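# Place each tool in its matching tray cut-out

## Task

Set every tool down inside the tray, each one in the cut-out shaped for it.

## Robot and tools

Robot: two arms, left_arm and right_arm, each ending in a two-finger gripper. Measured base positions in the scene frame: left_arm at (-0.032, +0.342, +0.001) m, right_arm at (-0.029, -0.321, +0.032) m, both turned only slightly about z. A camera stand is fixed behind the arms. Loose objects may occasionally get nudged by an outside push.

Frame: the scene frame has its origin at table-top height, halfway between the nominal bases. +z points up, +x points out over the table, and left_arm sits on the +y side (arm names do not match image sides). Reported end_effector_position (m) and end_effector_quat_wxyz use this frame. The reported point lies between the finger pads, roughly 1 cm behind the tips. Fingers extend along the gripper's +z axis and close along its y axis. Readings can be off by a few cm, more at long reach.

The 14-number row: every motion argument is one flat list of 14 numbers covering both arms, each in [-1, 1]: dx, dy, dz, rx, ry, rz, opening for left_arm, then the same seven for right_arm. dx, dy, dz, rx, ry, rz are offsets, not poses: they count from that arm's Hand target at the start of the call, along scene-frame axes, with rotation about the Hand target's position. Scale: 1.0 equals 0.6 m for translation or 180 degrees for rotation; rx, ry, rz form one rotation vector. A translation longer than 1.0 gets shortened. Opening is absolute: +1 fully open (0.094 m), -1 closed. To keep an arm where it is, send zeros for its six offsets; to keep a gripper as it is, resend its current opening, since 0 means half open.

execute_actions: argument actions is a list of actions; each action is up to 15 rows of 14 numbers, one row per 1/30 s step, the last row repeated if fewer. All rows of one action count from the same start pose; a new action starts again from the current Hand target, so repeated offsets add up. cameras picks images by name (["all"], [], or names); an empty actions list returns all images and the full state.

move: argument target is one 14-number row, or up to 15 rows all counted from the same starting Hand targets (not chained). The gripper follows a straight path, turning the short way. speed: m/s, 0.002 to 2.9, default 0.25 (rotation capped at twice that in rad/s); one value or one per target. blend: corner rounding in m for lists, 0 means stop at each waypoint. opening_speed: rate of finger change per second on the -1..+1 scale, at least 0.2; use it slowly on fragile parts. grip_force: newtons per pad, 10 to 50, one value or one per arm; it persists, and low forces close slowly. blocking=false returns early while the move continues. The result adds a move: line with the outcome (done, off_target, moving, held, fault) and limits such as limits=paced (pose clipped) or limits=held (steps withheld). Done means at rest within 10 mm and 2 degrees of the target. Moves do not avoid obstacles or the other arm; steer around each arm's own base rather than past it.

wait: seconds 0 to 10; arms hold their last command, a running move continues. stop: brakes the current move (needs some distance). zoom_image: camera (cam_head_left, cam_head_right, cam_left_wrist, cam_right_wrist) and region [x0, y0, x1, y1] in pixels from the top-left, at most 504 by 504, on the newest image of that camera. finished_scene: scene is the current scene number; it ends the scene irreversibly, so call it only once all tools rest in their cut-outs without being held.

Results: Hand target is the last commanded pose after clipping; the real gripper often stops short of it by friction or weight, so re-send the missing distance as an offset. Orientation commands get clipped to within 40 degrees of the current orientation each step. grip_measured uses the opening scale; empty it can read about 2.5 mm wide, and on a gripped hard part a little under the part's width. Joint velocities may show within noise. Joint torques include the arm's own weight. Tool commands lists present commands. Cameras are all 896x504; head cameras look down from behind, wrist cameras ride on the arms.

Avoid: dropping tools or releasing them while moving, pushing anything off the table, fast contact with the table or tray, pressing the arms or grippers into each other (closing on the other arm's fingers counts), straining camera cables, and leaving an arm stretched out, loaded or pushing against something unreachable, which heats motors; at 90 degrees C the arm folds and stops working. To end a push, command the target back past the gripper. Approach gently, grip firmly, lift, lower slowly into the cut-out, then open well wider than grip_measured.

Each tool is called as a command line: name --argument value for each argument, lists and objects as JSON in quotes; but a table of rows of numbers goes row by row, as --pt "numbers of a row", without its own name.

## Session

execute_actions --actions '[]'

Scene clock: 0.00 s.
left_arm: end_effector_position=(+0.3637, +0.3823, +0.1021) grip_measured=+1.000 end_effector_quat_wxyz=(+0.600, -0.083, +0.794, +0.050) | right_arm: end_effector_position=(+0.3655, -0.3280, +0.1430) grip_measured=+1.000 end_effector_quat_wxyz=(+0.596, -0.008, +0.802, +0.029)
Joint positions: left_arm=[0.048 1.579 0.336 0.962 -0.148 -0.064 0.094] | right_arm=[-0.034 1.493 0.346 0.854 -0.134 -0.003 0.094]
Joint velocities: within noise
Joint torques (N m): no reading
Motor temperatures (°C): left_arm=[21 23 22 19 20 23 22] | right_arm=[21 26 29 22 20 22 21]
Heat: left arm: 23 °C; right arm: 29 °C.
Hand target: left_arm +0.3673, +0.3826, +0.1123; +0.613, -0.084, +0.784, +0.049 | right_arm +0.3682, -0.3280, +0.1509; +0.606, -0.010, +0.795, +0.028
Tool commands: left_gripper/opening=+1.0 right_gripper/opening=+1.0
camera_calibration:
cam_left_wrist: T_world_to_cam=[[0.192504, -0.981293, -0.00248178, 0.304067], [-0.642381, -0.124106, -0.75627, 0.394578], [0.741814, 0.147179, -0.654255, -0.170956], [0, 0, 0, 1]] pos_world=[0.321753, 0.372509, 0.187313]
cam_right_wrist: T_world_to_cam=[[0.032694, -0.999368, -0.0139432, -0.34131], [-0.664718, -0.0113238, -0.747009, 0.386184], [0.746379, 0.033691, -0.664668, -0.0764195], [0, 0, 0, 1]] pos_world=[0.3249, -0.334147, 0.23293]

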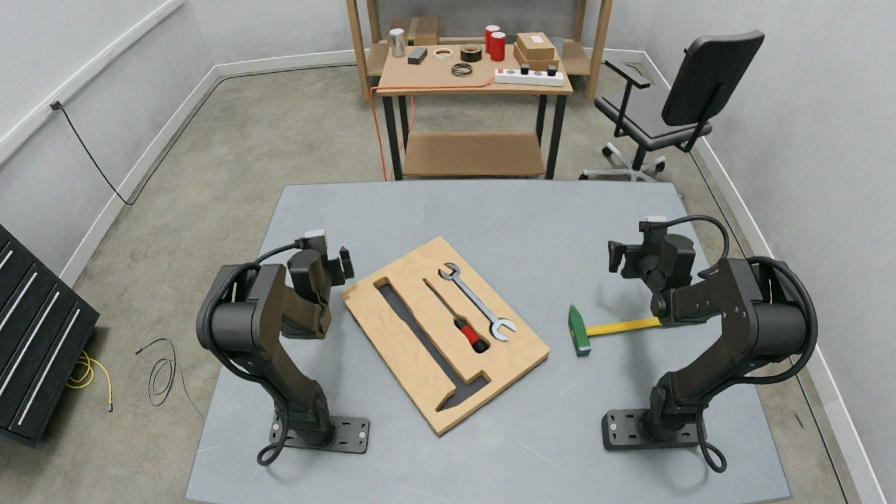

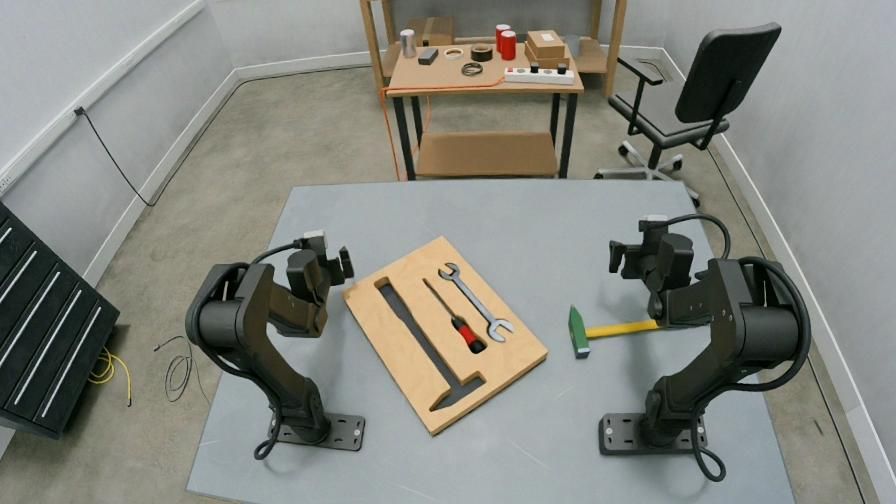

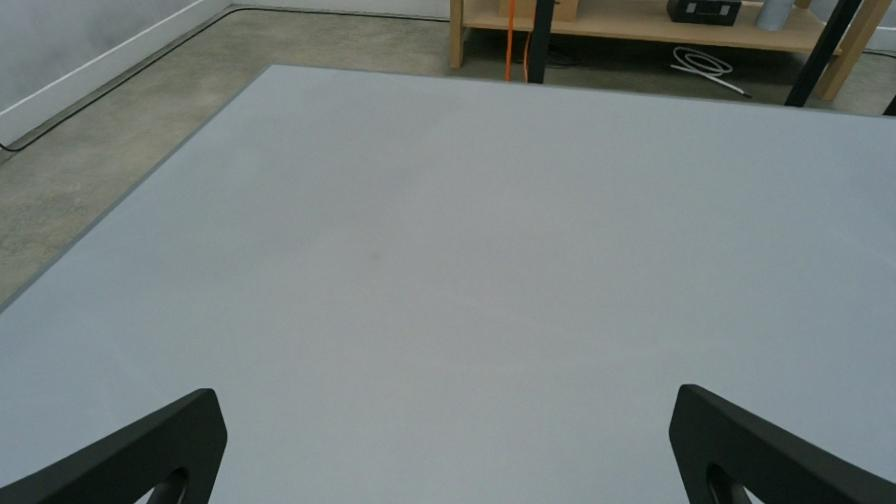

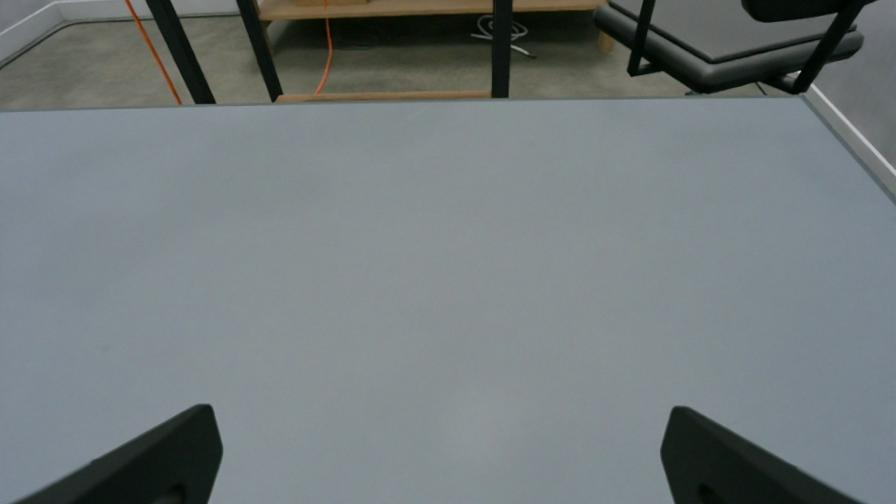

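zoom_image --camera "cam_head_left" --region '[330, 220, 570, 450]'

zoom_image --camera "cam_head_right" --region '[330, 220, 570, 450]'

zoom_image --camera "cam_head_left" --region '[540, 280, 740, 380]'

Scaled by 2.100.

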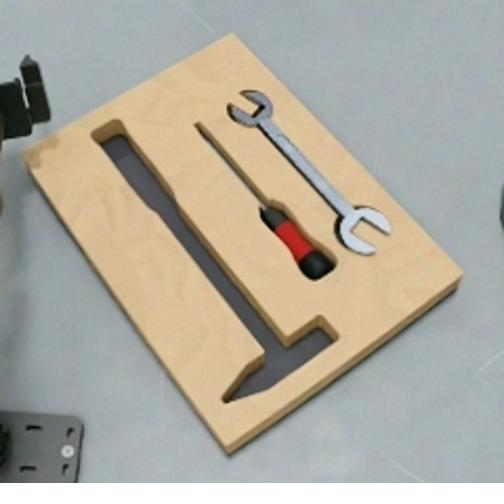

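Scaled by 2.100.

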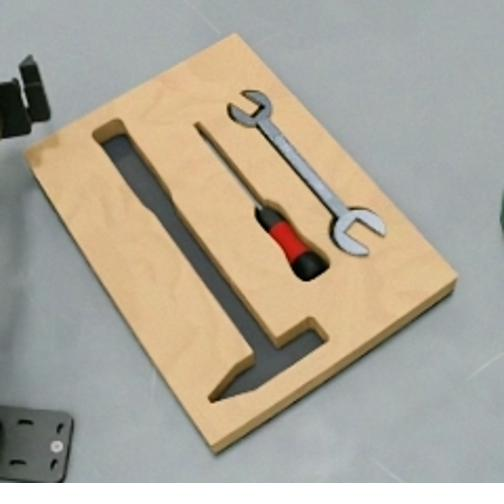

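Scaled by 2.520.

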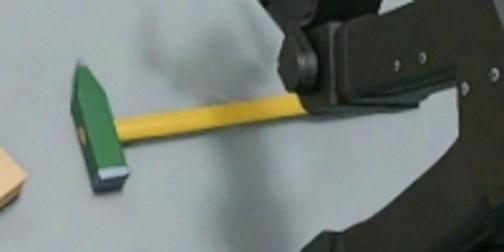

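move --target '[-0.0955,-0.3543,0.1795,-0.1665,0.3907,0.1168,0.0,-0.232,0.1667,0.0818,0.2822,0.3504,-0.3962,0.2]' --speed 0.3 --cameras '["all"]'

Scene clock: 32.23 s.
left_arm: end_effector_position=(+0.3074, +0.1733, +0.2127) grip_measured=+0.002 end_effector_quat_wxyz=(+0.053, -0.315, +0.946, -0.054) | right_arm: end_effector_position=(+0.2295, -0.2260, +0.1947) grip_measured=+0.203 end_effector_quat_wxyz=(+0.003, +0.656, +0.755, +0.007)
Joint positions: left_arm=[-0.447 1.903 2.033 -1.549 0.002 -1.107 0.047] | right_arm=[0.396 1.575 1.457 -1.438 -0.001 1.779 0.056]
Joint torques (N m): left_arm=[-0.51 -8.54 7.88 0.38 -0.02 -0.02] | right_arm=[-0.65 -4.53 8.14 0.02 -0.03 0.18]
Motor temperatures (°C): left_arm=[21 24 23 24 20 23 22] | right_arm=[21 27 30 25 20 22 21]
Heat: left arm: 24 °C; right arm: 30 °C.
Hand target: left_arm +0.3100, +0.1701, +0.2200; -0.001, -0.317, +0.948, -0.001 | right_arm +0.2290, -0.2280, +0.1999; -0.001, +0.663, +0.749, +0.000
Off the commanded pose: left_arm 0.008 m, 9 deg | right_arm 0.006 m, 1 deg.
joint sent to its limit (left arm) — joint 4 (wrist pitch), lower limit. The joint targets are off in orientation, not in position.
move: off_target (left_arm)
camera_calibration:
cam_left_wrist: T_world_to_cam=[[0.574671, -0.808564, 0.126401, -0.0647631], [-0.787207, -0.50392, 0.355484, 0.289993], [-0.223736, -0.30379, -0.926096, 0.406627], [0, 0, 0, 1]] pos_world=[0.356479, 0.217298, 0.281674]
cam_right_wrist: T_world_to_cam=[[-0.987634, -0.156639, 0.00654186, 0.186431], [-0.13899, 0.894131, 0.425689, 0.191184], [-0.0725288, 0.419516, -0.904846, 0.377965], [0, 0, 0, 1]] pos_world=[0.238112, -0.300304, 0.259396]

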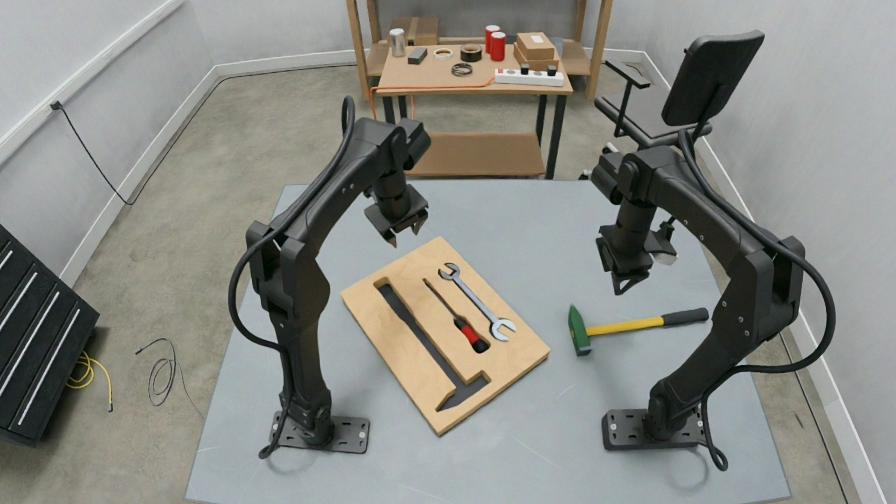

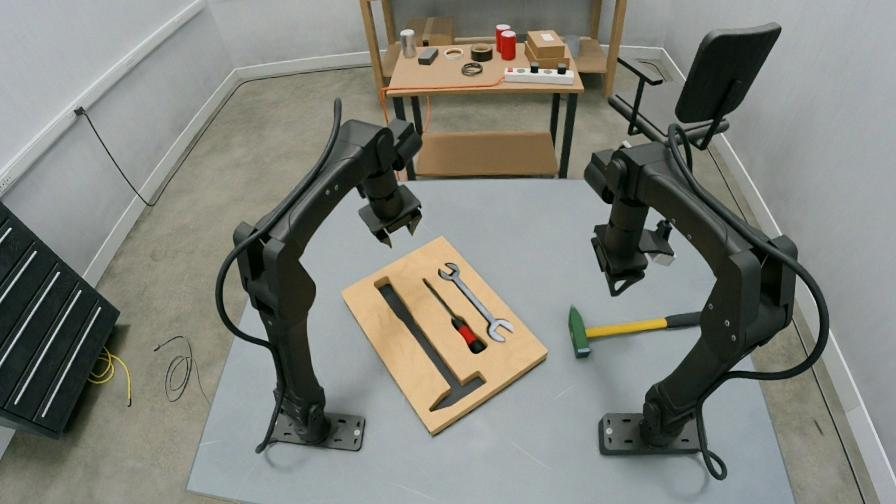

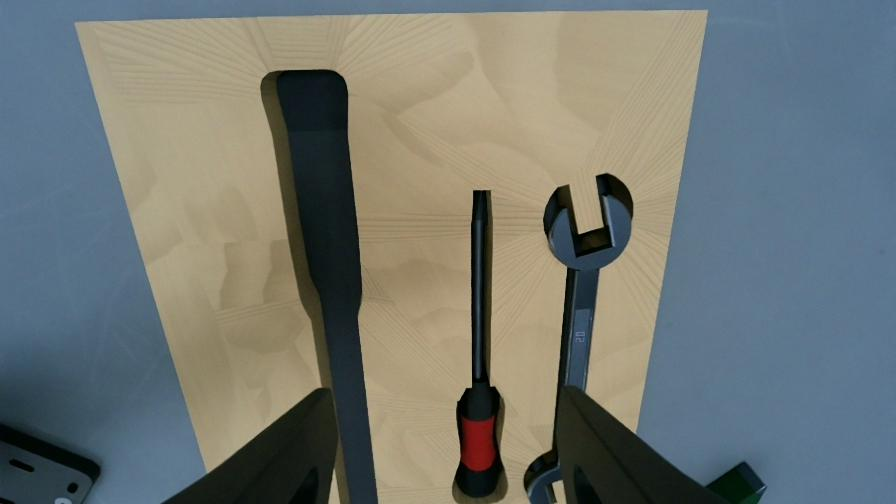

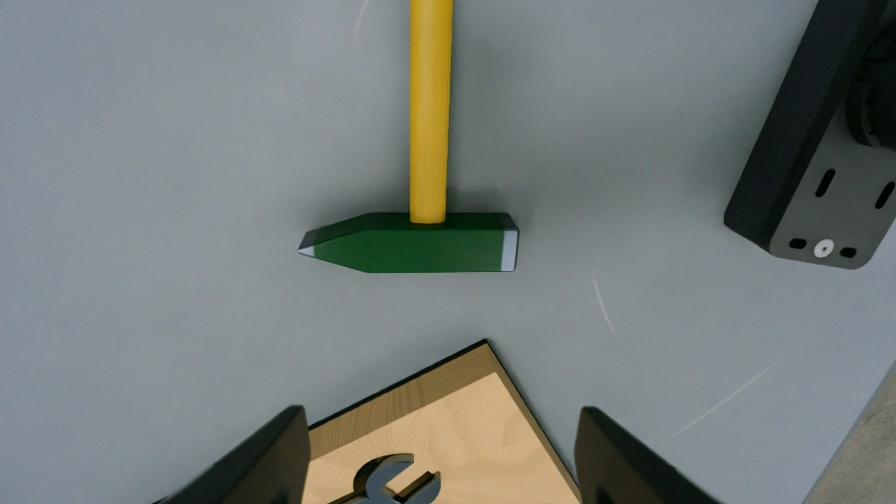

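zoom_image --camera "cam_left_wrist" --region '[420, 150, 680, 504]'

zoom_image --camera "cam_head_left" --region '[400, 250, 540, 370]'

Scaled by 1.424.

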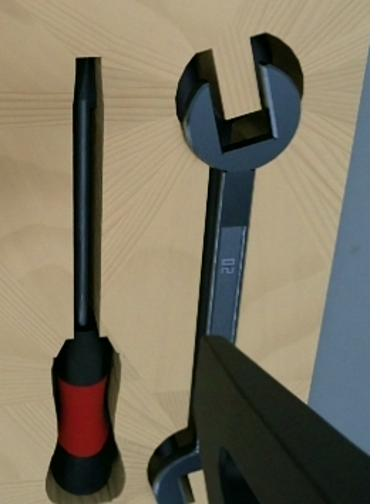

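Scaled by 3.600.

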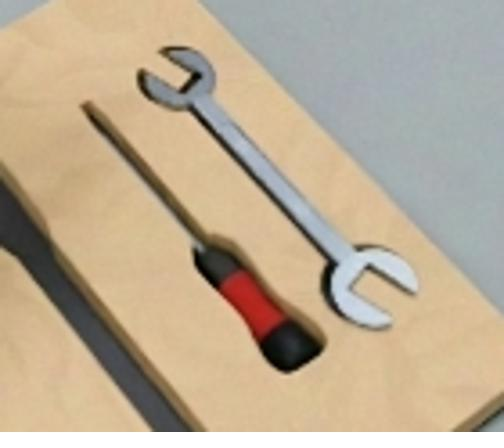

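move --target '[-0.0667,0.2667,-0.0667,-0.1854,-0.539,-0.4723,0.0,0.0233,-0.0055,-0.12,0,0,-0.015,0.2]' --speed 0.3 --cameras '["cam_head_left","cam_left_wrist","cam_right_wrist"]'

Scene clock: 55.27 s.
left_arm: end_effector_position=(+0.2675, +0.3259, +0.1724) grip_measured=+0.002 end_effector_quat_wxyz=(+0.614, +0.332, +0.634, -0.332) | right_arm: end_effector_position=(+0.2507, -0.2264, +0.1355) grip_measured=+0.203 end_effector_quat_wxyz=(+0.009, +0.673, +0.739, +0.019)
Joint positions: left_arm=[0.603 1.551 0.733 -0.557 1.545 1.361 0.047] | right_arm=[0.37 1.622 1.269 -1.175 -0.003 1.799 0.056]
Joint torques (N m): left_arm=[0.54 -3.92 6.5 0.39 0.88 0.12] | right_arm=[-0.68 -5.04 4.68 0.26 -0.02 0.15]
Heat: left arm: 25 °C; right arm: 31 °C.
Hand target: left_arm +0.2700, +0.3301, +0.1799; +0.560, +0.430, +0.562, -0.430 | right_arm +0.2430, -0.2312, +0.1280; -0.001, +0.680, +0.733, +0.000
Off the commanded pose: left_arm 0.009 m, 19 deg | right_arm 0.012 m, 3 deg.
joint sent to its limit (left arm) — joint 5 (wrist yaw), upper limit. The joint targets are off in orientation, not in position.
move: off_target (left_arm, right_arm)
camera_calibration:
cam_left_wrist: T_world_to_cam=[[-0.825218, -0.56476, -0.00785301, 0.404774], [-0.245326, 0.370921, -0.895674, 0.135479], [0.508753, -0.7372, -0.444641, 0.269033], [0, 0, 0, 1]] pos_world=[0.230391, 0.376679, 0.244147]
cam_right_wrist: T_world_to_cam=[[-0.993742, -0.109704, -0.0210411, 0.22356], [-0.107975, 0.895105, 0.432583, 0.211244], [-0.0286221, 0.432147, -0.901349, 0.31744], [0, 0, 0, 1]] pos_world=[0.254056, -0.301741, 0.199448]
Images, in order (width x height): cam_head_left 896x504, cam_left_wrist 896x504, cam_right_wrist 896x504.

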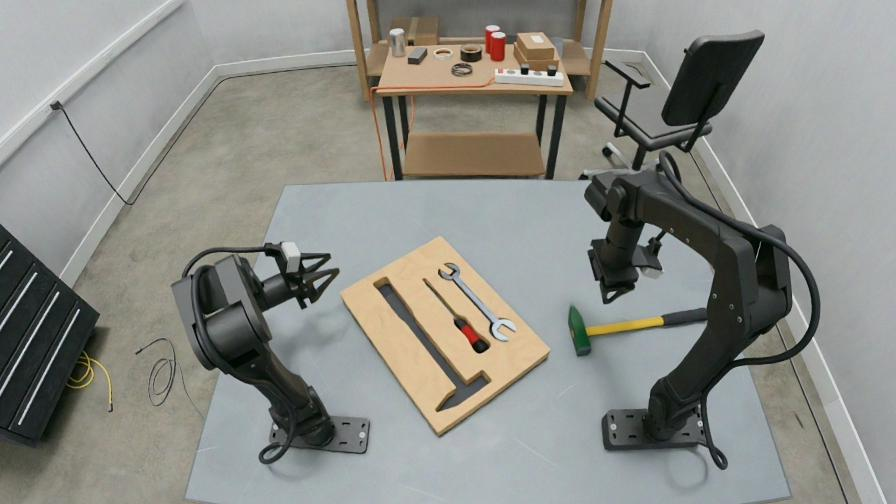

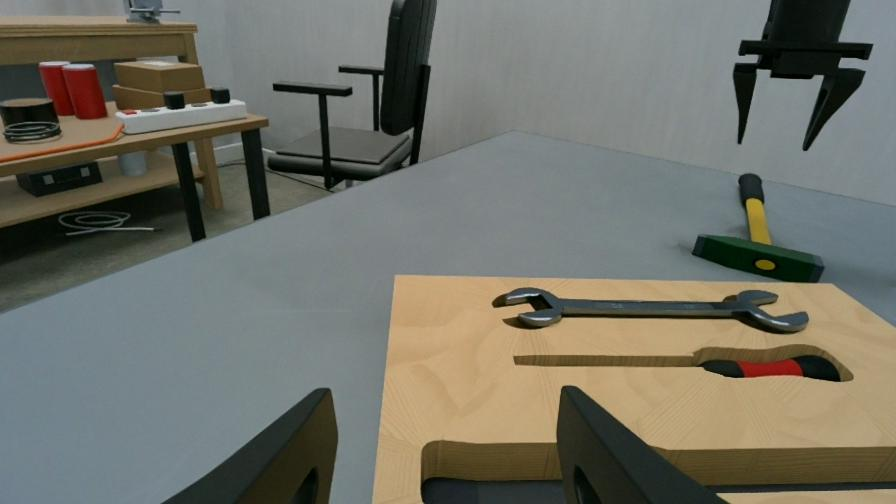

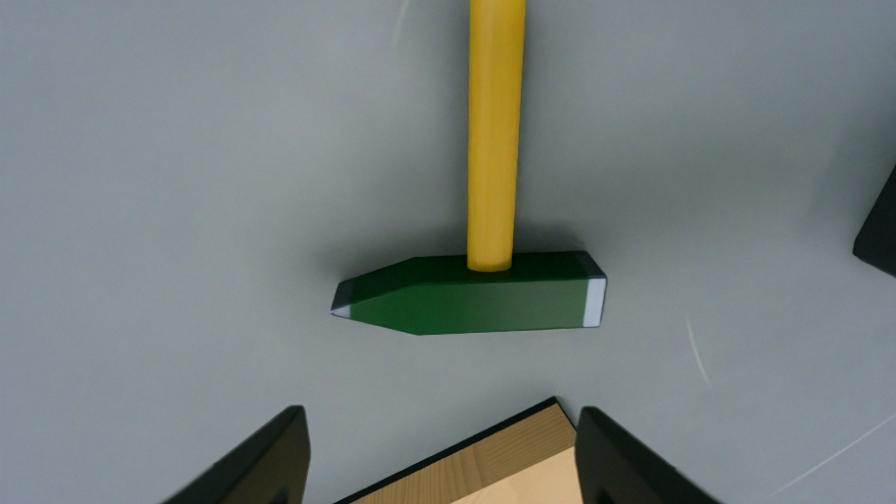

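zoom_image --camera "cam_left_wrist" --region '[470, 270, 870, 400]'

zoom_image --camera "cam_left_wrist" --region '[680, 160, 860, 300]'

Scaled by 1.260.

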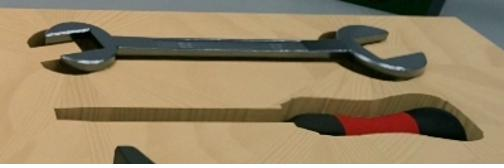

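Scaled by 2.800.

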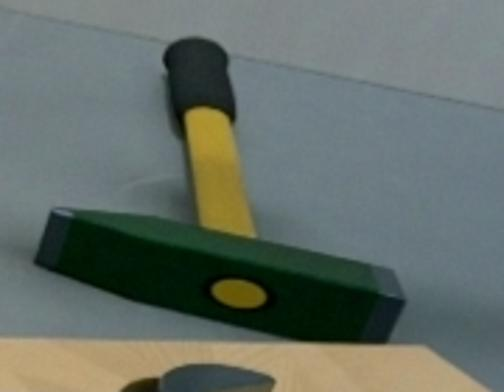

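move --target '[0.0583,-0.4752,0.05,0.19,0.5353,0.4687,0.0,-0.0233,-0.0067,-0.1217,0,0,0,0.2]' --speed 0.3 --cameras '["cam_head_left","cam_left_wrist","cam_right_wrist"]'

Scene clock: 74.17 s.
left_arm: end_effector_position=(+0.3027, +0.0487, +0.2081) grip_measured=+0.002 end_effector_quat_wxyz=(+0.058, -0.305, +0.946, -0.098) | right_arm: end_effector_position=(+0.2384, -0.2303, +0.0619) grip_measured=+0.203 end_effector_quat_wxyz=(+0.009, +0.674, +0.738, +0.019)
Joint positions: left_arm=[-0.706 2.133 2.34 -1.548 0.001 -1.345 0.047] | right_arm=[0.37 1.649 0.995 -0.874 -0.004 1.802 0.056]
Joint torques (N m): left_arm=[-0.42 -9.4 7.87 0.51 -0.01 -0.1] | right_arm=[-0.47 -4.85 4.41 0.25 0 0.14]
Heat: left arm: 25 °C; right arm: 30 °C.
Hand target: left_arm +0.3049, +0.0450, +0.2100; +0.000, -0.308, +0.951, +0.000 | right_arm +0.2291, -0.2353, +0.0549; +0.000, +0.680, +0.733, +0.000
Off the commanded pose: left_arm 0.005 m, 13 deg | right_arm 0.013 m, 3 deg.
joint sent to its limit (left arm) — joint 4 (wrist pitch), lower limit. The joint targets are off in orientation, not in position.
move: off_target (left_arm, right_arm)
camera_calibration:
cam_left_wrist: T_world_to_cam=[[0.548557, -0.808624, 0.212632, -0.17221], [-0.812928, -0.456338, 0.361807, 0.229374], [-0.195534, -0.371326, -0.90768, 0.3544], [0, 0, 0, 1]] pos_world=[0.350228, 0.0970169, 0.27531]
cam_right_wrist: T_world_to_cam=[[-0.99401, -0.107503, -0.0196668, 0.209924], [-0.105369, 0.894969, 0.433506, 0.244454], [-0.0290022, 0.432982, -0.900936, 0.252729], [0, 0, 0, 1]] pos_world=[0.241754, -0.305638, 0.125849]
Images, in order (width x height): cam_head_left 896x504, cam_left_wrist 896x504, cam_right_wrist 896x504.

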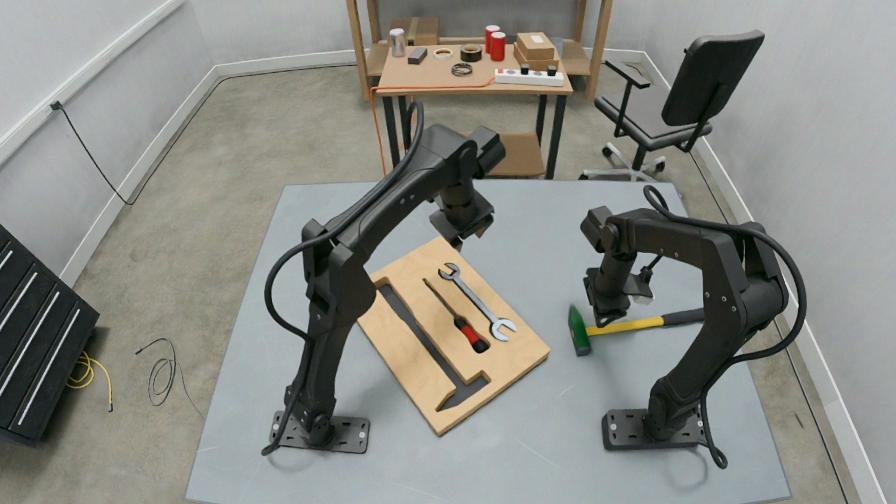

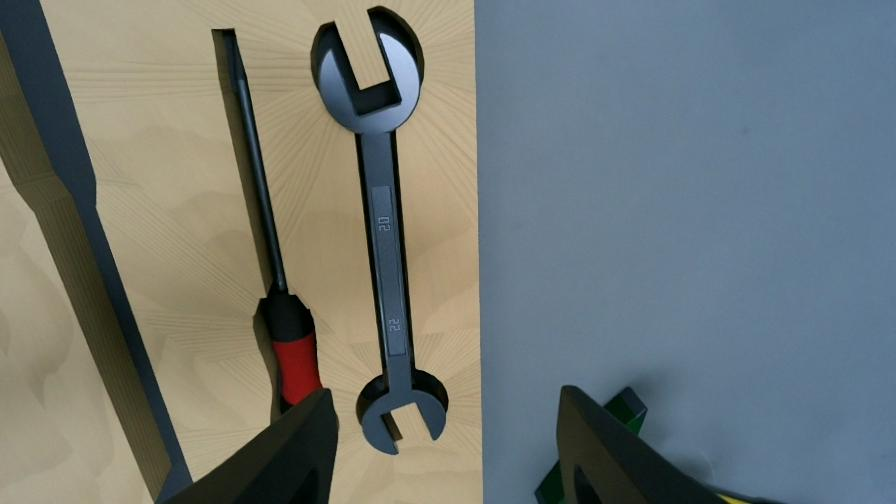

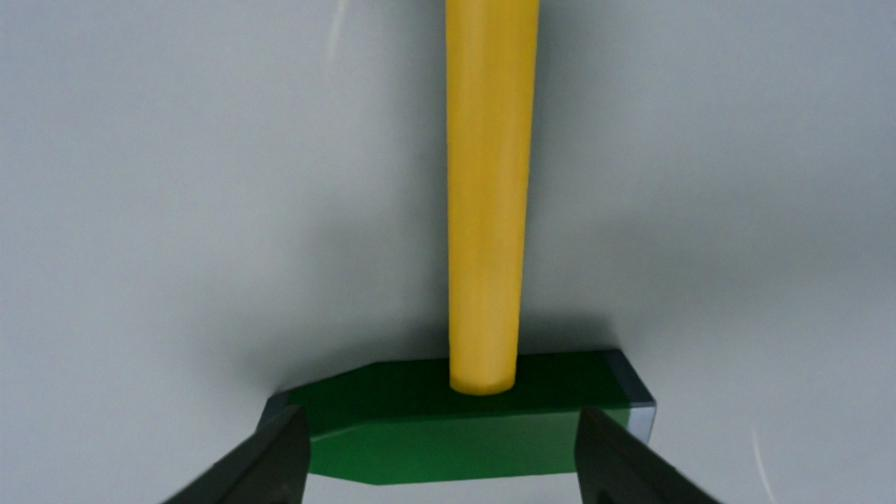

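zoom_image --camera "cam_left_wrist" --region '[290, 0, 450, 140]'

zoom_image --camera "cam_left_wrist" --region '[330, 340, 470, 480]'

Scaled by 3.150.

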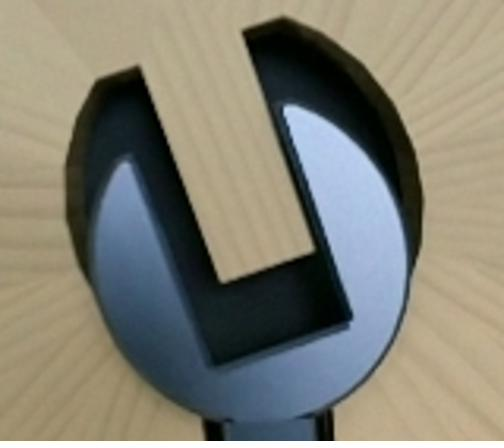

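Scaled by 3.600.

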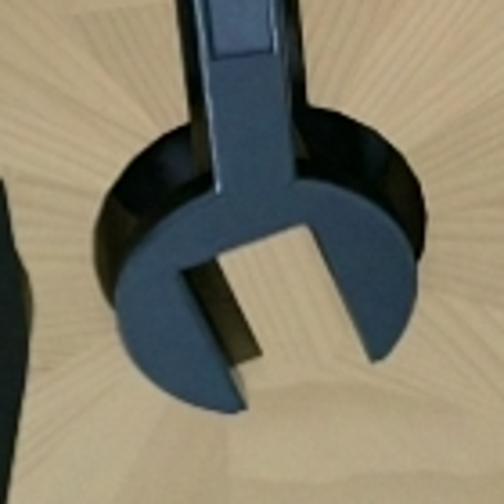

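move --target '[-0.0582,-0.0392,-0.1833,0,0,0.003,-0.2,-0.0168,-0.0012,-0.0717,0,0,0,0.1]' --speed 0.2 --cameras '["cam_left_wrist","cam_right_wrist"]'

Scene clock: 100.73 s.
left_arm: end_effector_position=(+0.2688, +0.0224, +0.1030) grip_measured=-0.198 end_effector_quat_wxyz=(-0.002, -0.310, +0.951, -0.001) | right_arm: end_effector_position=(+0.2288, -0.2333, +0.0175) grip_measured=+0.103 end_effector_quat_wxyz=(+0.007, +0.678, +0.735, +0.018)
Joint positions: left_arm=[-0.8 2.263 2.145 -1.452 0.005 -1.446 0.038] | right_arm=[0.37 1.707 0.858 -0.684 -0.005 1.811 0.052]
Joint torques (N m): left_arm=[-0.2 -11.51 5.34 0.27 -0.05 -0.11] | right_arm=[0.4 -4.96 4.14 0.28 0.02 0.14]
Heat: left arm: 25 °C; right arm: 29 °C.
Hand target: left_arm +0.2700, +0.0214, +0.1000; +0.000, -0.313, +0.950, +0.000 | right_arm +0.2190, -0.2360, +0.0119; +0.000, +0.680, +0.733, +0.000
Off the commanded pose: left_arm 0.003 m, 0 deg | right_arm 0.012 m, 2 deg.
move: off_target (right_arm)
camera_calibration:
cam_left_wrist: T_world_to_cam=[[0.571885, -0.820305, -0.00694703, -0.135984], [-0.740239, -0.519679, 0.426592, 0.203053], [-0.353545, -0.238819, -0.904418, 0.281784], [0, 0, 0, 1]] pos_world=[0.327699, 0.0612697, 0.167285]
cam_right_wrist: T_world_to_cam=[[-0.995033, -0.0984475, -0.0147359, 0.201413], [-0.0950656, 0.895892, 0.433981, 0.263175], [-0.0295226, 0.433227, -0.900801, 0.213922], [0, 0, 0, 1]] pos_world=[0.231747, -0.308625, 0.0814561]
Images, in order (width x height): cam_left_wrist 896x504, cam_right_wrist 896x504.

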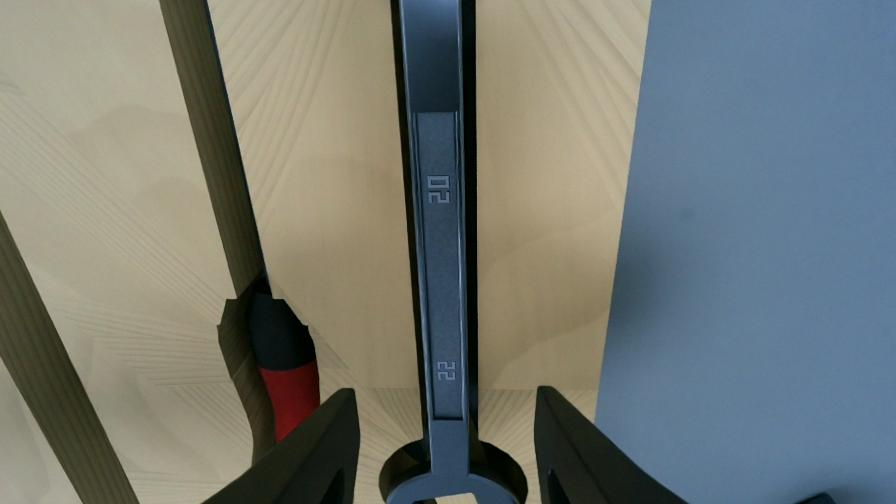

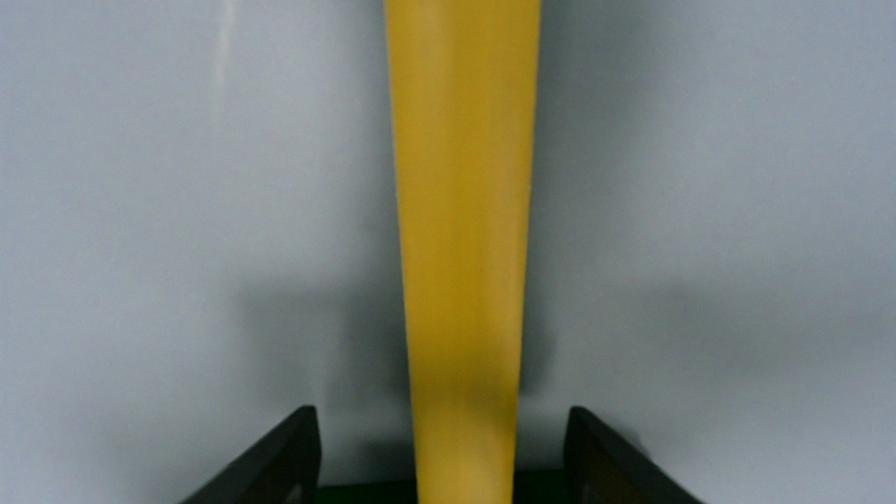

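move --target '[0,0,-0.0817,0,0,0.0067,-0.3,-0.01,0,0,0,0,0,-0.3]' --speed 0.12 --opening_speed 0.5 --cameras '["cam_left_wrist","cam_right_wrist"]'

Scene clock: 111.37 s.
left_arm: end_effector_position=(+0.2670, +0.0242, +0.0567) grip_measured=-0.299 end_effector_quat_wxyz=(-0.006, -0.320, +0.947, +0.006) | right_arm: end_effector_position=(+0.2215, -0.2341, +0.0130) grip_measured=-0.297 end_effector_quat_wxyz=(+0.003, +0.678, +0.735, +0.010)
Joint positions: left_arm=[-0.8 2.263 1.961 -1.284 0.006 -1.467 0.033] | right_arm=[0.375 1.707 0.837 -0.679 -0.005 1.818 0.033]
Joint torques (N m): left_arm=[-0.2 -11.85 4.11 0.52 -0.06 -0.16] | right_arm=[0.57 -6.23 3.9 0.23 0.01 0.14]
Heat: left arm: 26 °C; right arm: 29 °C.
Hand target: left_arm +0.2700, +0.0215, +0.0509; +0.000, -0.323, +0.946, +0.000 | right_arm +0.2129, -0.2360, +0.0119; -0.001, +0.680, +0.733, +0.000
Off the commanded pose: left_arm 0.007 m, 1 deg | right_arm 0.009 m, 1 deg.
move: done
camera_calibration:
cam_left_wrist: T_world_to_cam=[[0.588806, -0.807962, -0.0224482, -0.137709], [-0.724308, -0.539762, 0.428992, 0.218443], [-0.358726, -0.236334, -0.903029, 0.240925], [0, 0, 0, 1]] pos_world=[0.32573, 0.0635827, 0.120761]
cam_right_wrist: T_world_to_cam=[[-0.995283, -0.0970023, 0.00136511, 0.194099], [-0.0869355, 0.898062, 0.431192, 0.263911], [-0.0430525, 0.429039, -0.902259, 0.211962], [0, 0, 0, 1]] pos_world=[0.225252, -0.309121, 0.0771832]
Images, in order (width x height): cam_left_wrist 896x504, cam_right_wrist 896x504.

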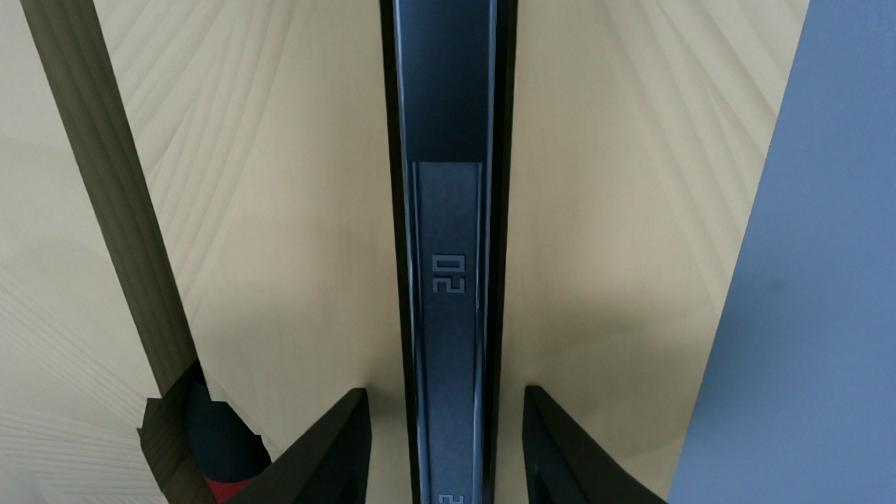

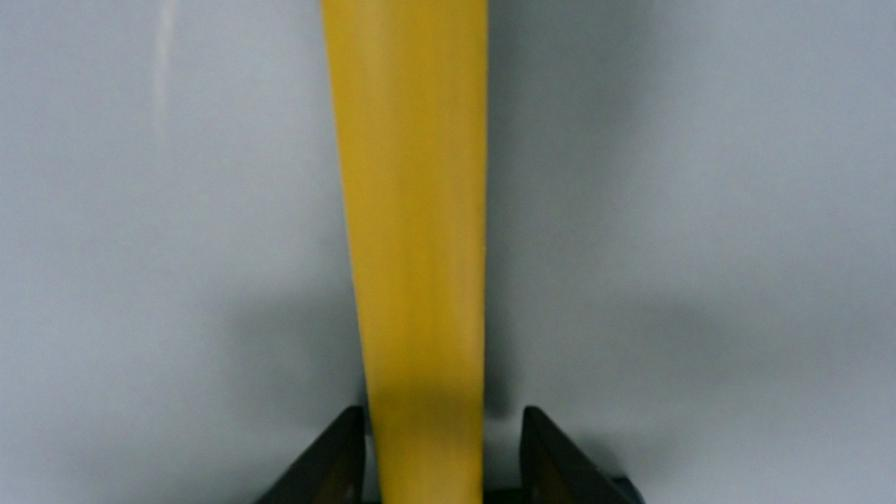

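move --pt "0 0 -0.0083 0 0 0 -0.3 0 0 0 0 0 0 -0.3" --pt "0 0 -0.0083 0 0 0 -0.78 0 0 0 0 0 0 -0.68" --speed 0.05 --opening_speed 0.5 --grip_force '[30, 50]' --cameras '["cam_left_wrist","cam_right_wrist"]'

Scene clock: 117.37 s.
left_arm: end_effector_position=(+0.2721, +0.0186, +0.0555) grip_measured=-0.709 end_effector_quat_wxyz=(+0.000, -0.320, +0.947, -0.008) | right_arm: end_effector_position=(+0.2236, -0.2333, +0.0131) grip_measured=-0.604 end_effector_quat_wxyz=(+0.005, +0.677, +0.736, +0.015)
Joint positions: left_arm=[-0.8 2.263 1.956 -1.249 0.006 -1.468 0.014] | right_arm=[0.375 1.707 0.837 -0.67 -0.005 1.814 0.019]
Joint torques (N m): left_arm=[-0.2 -11.73 3.25 0.41 -0.06 -0.11] | right_arm=[0.58 -6.23 3.93 0.15 0.01 0.19]
Heat: left arm: 27 °C; right arm: 29 °C.
Hand target: left_arm +0.2700, +0.0215, +0.0459; +0.000, -0.323, +0.946, +0.000 | right_arm +0.2130, -0.2360, +0.0119; -0.001, +0.680, +0.733, +0.000
Off the commanded pose: left_arm 0.010 m, 1 deg | right_arm 0.011 m, 2 deg.
grip_force (N): 30, 50
move: off_target (right_arm)
camera_calibration:
cam_left_wrist: T_world_to_cam=[[0.589229, -0.807927, 0.00790908, -0.147053], [-0.732954, -0.53038, 0.425999, 0.222041], [-0.339981, -0.256808, -0.904689, 0.235699], [0, 0, 0, 1]] pos_world=[0.329527, 0.0594871, 0.119808]
cam_right_wrist: T_world_to_cam=[[-0.994837, -0.101197, -0.0075885, 0.195442], [-0.0944901, 0.896432, 0.43299, 0.264678], [-0.0370149, 0.431472, -0.901367, 0.210999], [0, 0, 0, 1]] pos_world=[0.227253, -0.308528, 0.0770679]
Images, in order (width x height): cam_left_wrist 896x504, cam_right_wrist 896x504.

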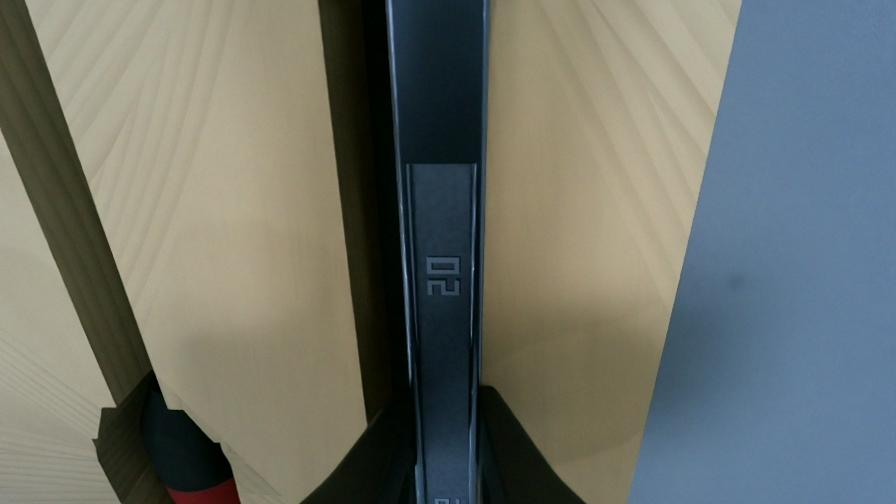

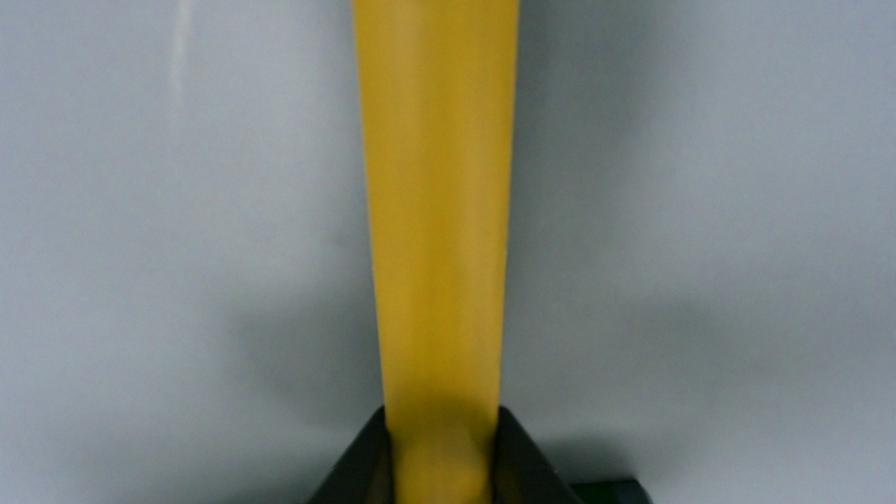

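move --pt "0 0 0.04 0 0 0 -0.78 0 0 0.08 0 0 0 -0.68" --pt "0.0073 0.0123 0.0583 0 0 0 -0.78 0 0 0.2 0 0 0 -0.68" --speed 0.1 --blend '[0.02, 0]' --cameras '["cam_head_left","cam_left_wrist","cam_right_wrist"]'

Scene clock: 124.70 s.
left_arm: end_effector_position=(+0.2666, +0.0307, +0.0650) grip_measured=-0.710 end_effector_quat_wxyz=(-0.011, -0.321, +0.947, +0.015) | right_arm: end_effector_position=(+0.2117, -0.2359, +0.1095) grip_measured=-0.606 end_effector_quat_wxyz=(-0.012, +0.678, +0.735, -0.009)
Joint positions: left_arm=[-0.79 2.263 1.993 -1.337 0.006 -1.46 0.014] | right_arm=[0.375 1.555 1.096 -1.14 -0.013 1.816 0.019]
Joint torques (N m): left_arm=[0.66 -13.55 8.53 -0.05 -0.06 0] | right_arm=[0.57 -8.08 9.35 -0.31 0.1 0.16]
Heat: left arm: 28 °C; right arm: 29 °C.
Hand target: left_arm +0.2745, +0.0289, +0.0809; +0.000, -0.323, +0.946, +0.000 | right_arm +0.2130, -0.2359, +0.1319; -0.001, +0.680, +0.733, +0.000
Off the commanded pose: left_arm 0.018 m, 2 deg | right_arm 0.022 m, 2 deg.
grip_force (N): 30, 50
move: off_target (left_arm, right_arm)
camera_calibration:
cam_left_wrist: T_world_to_cam=[[0.590142, -0.806128, -0.0434724, -0.131079], [-0.716586, -0.547871, 0.431673, 0.216165], [-0.371801, -0.223597, -0.900982, 0.252768], [0, 0, 0, 1]] pos_world=[0.326236, 0.0692822, 0.128729]
cam_right_wrist: T_world_to_cam=[[-0.993847, -0.098677, 0.0503177, 0.178143], [-0.0678312, 0.901323, 0.427804, 0.220215], [-0.0875669, 0.421758, -0.90247, 0.307082], [0, 0, 0, 1]] pos_world=[0.218874, -0.31042, 0.17396]
Images, in order (width x height): cam_head_left 896x504, cam_left_wrist 896x504, cam_right_wrist 896x504.

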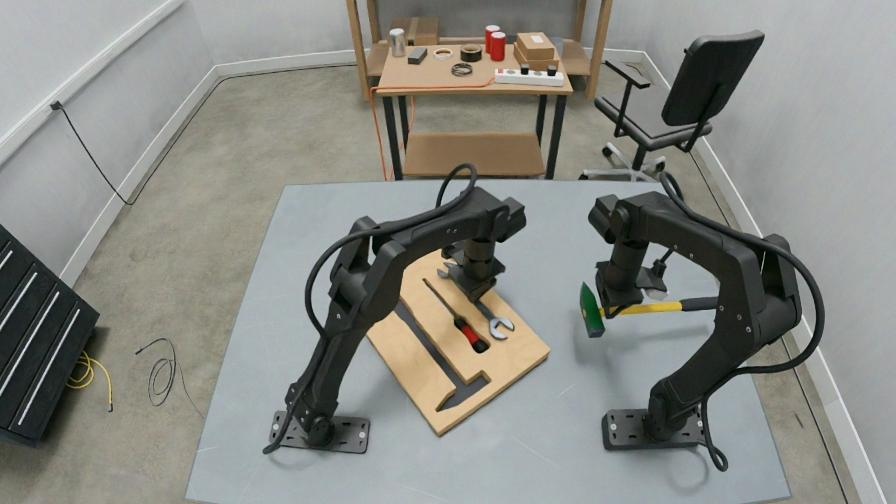

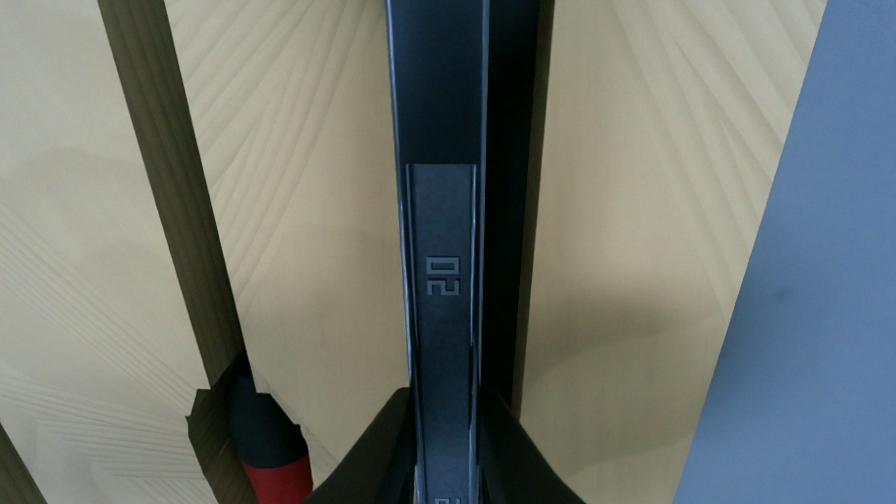

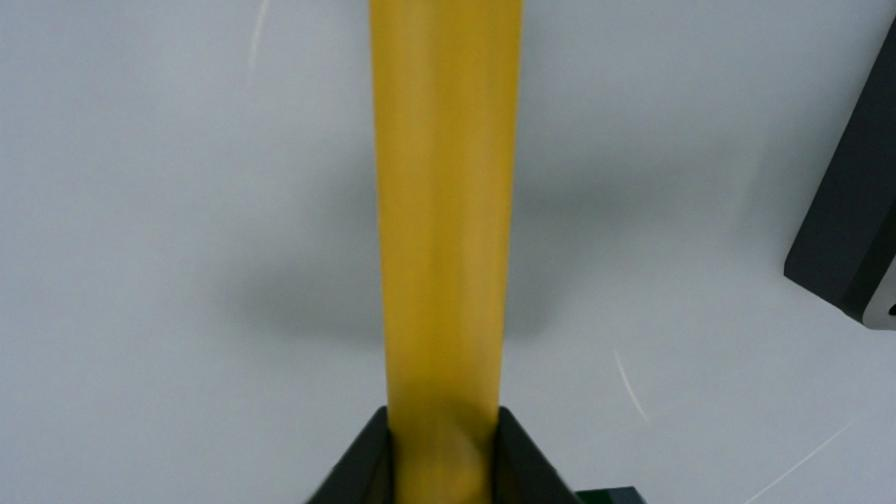

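move --pt "0 0 0.025 0 0 0 -0.78 0 0 0.0 0 0 0.34 -0.68" --pt "0 0 -0.0315 0 0 0 -0.78 0 0 0.0 0 0 0.683 -0.68" --speed 0.3 --blend '[0.005, 0]' --cameras '["cam_head_left","cam_left_wrist","cam_right_wrist"]'

Scene clock: 142.07 s.
left_arm: end_effector_position=(+0.2708, +0.0264, +0.0584) grip_measured=-0.710 end_effector_quat_wxyz=(-0.005, -0.321, +0.947, +0.004) | right_arm: end_effector_position=(+0.2068, -0.2393, +0.1097) grip_measured=-0.606 end_effector_quat_wxyz=(-0.025, -0.313, +0.949, -0.002)
Joint positions: left_arm=[-0.79 2.263 1.968 -1.287 0.006 -1.46 0.014] | right_arm=[0.38 1.555 1.096 -1.162 0.003 -0.305 0.019]
Joint torques (N m): left_arm=[0.66 -13.19 5.11 0.21 -0.06 0] | right_arm=[0.25 -7.98 9.48 -0.15 -0.06 -0.09]
Motor temperatures (°C): left_arm=[21 29 25 20 20 23 23] | right_arm=[21 27 30 23 20 22 22]
Heat: left arm: 29 °C; right arm: 30 °C.
Hand target: left_arm +0.2744, +0.0289, +0.0620; +0.000, -0.323, +0.946, +0.000 | right_arm +0.2130, -0.2360, +0.1319; -0.001, -0.319, +0.948, +0.000
Off the commanded pose: left_arm 0.006 m, 1 deg | right_arm 0.023 m, 3 deg.
grip_force (N): 30, 50
move: off_target (right_arm)
camera_calibration:
cam_left_wrist: T_world_to_cam=[[0.590695, -0.806681, -0.0185543, -0.138954], [-0.724082, -0.540078, 0.428976, 0.22162], [-0.356068, -0.239959, -0.903125, 0.243726], [0, 0, 0, 1]] pos_world=[0.329333, 0.0660849, 0.122467]
cam_right_wrist: T_world_to_cam=[[0.608965, -0.793159, 0.00775607, -0.320136], [-0.704015, -0.535967, 0.465942, 0.00632094], [-0.365409, -0.289203, -0.884781, 0.193635], [0, 0, 0, 1]] pos_world=[0.270158, -0.194531, 0.170862]
Images, in order (width x height): cam_head_left 896x504, cam_left_wrist 896x504, cam_right_wrist 896x504.

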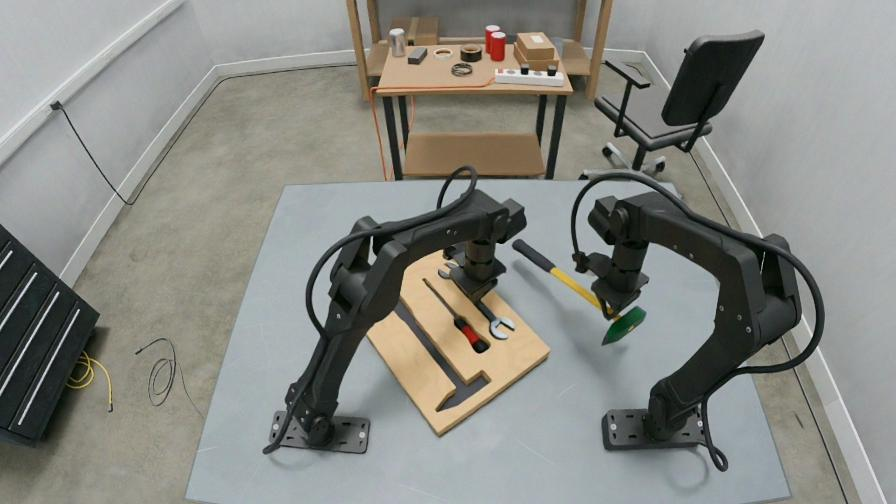

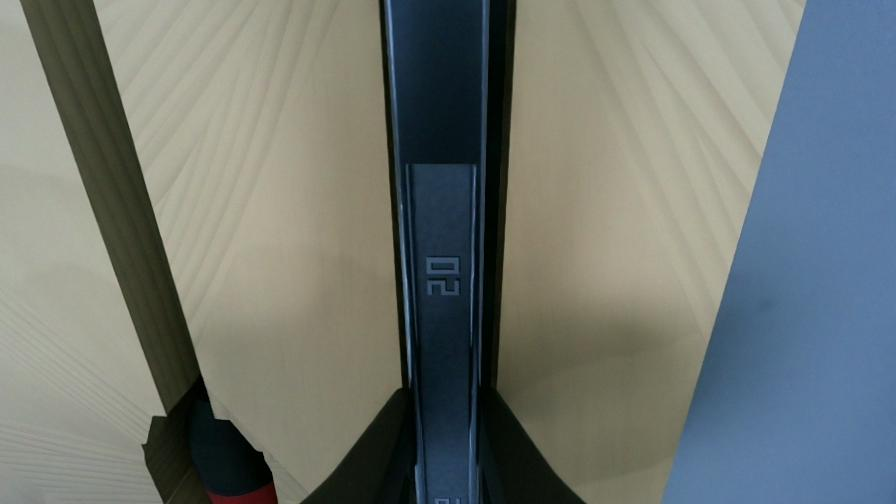

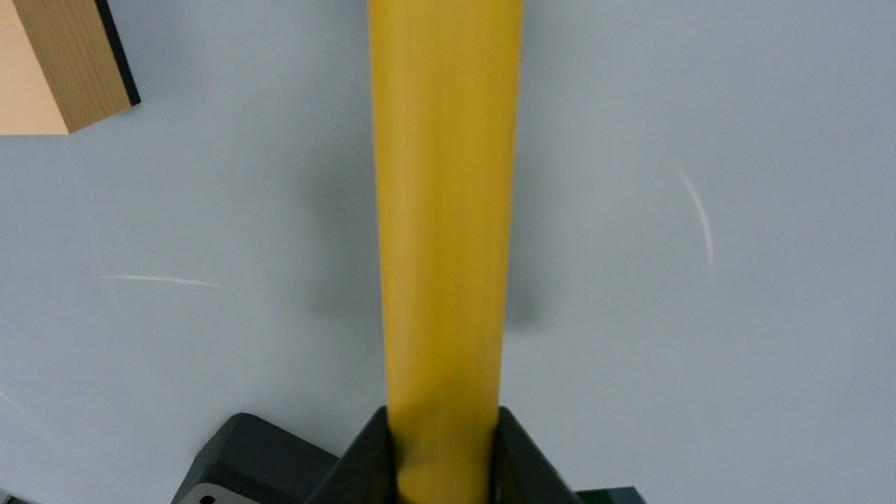

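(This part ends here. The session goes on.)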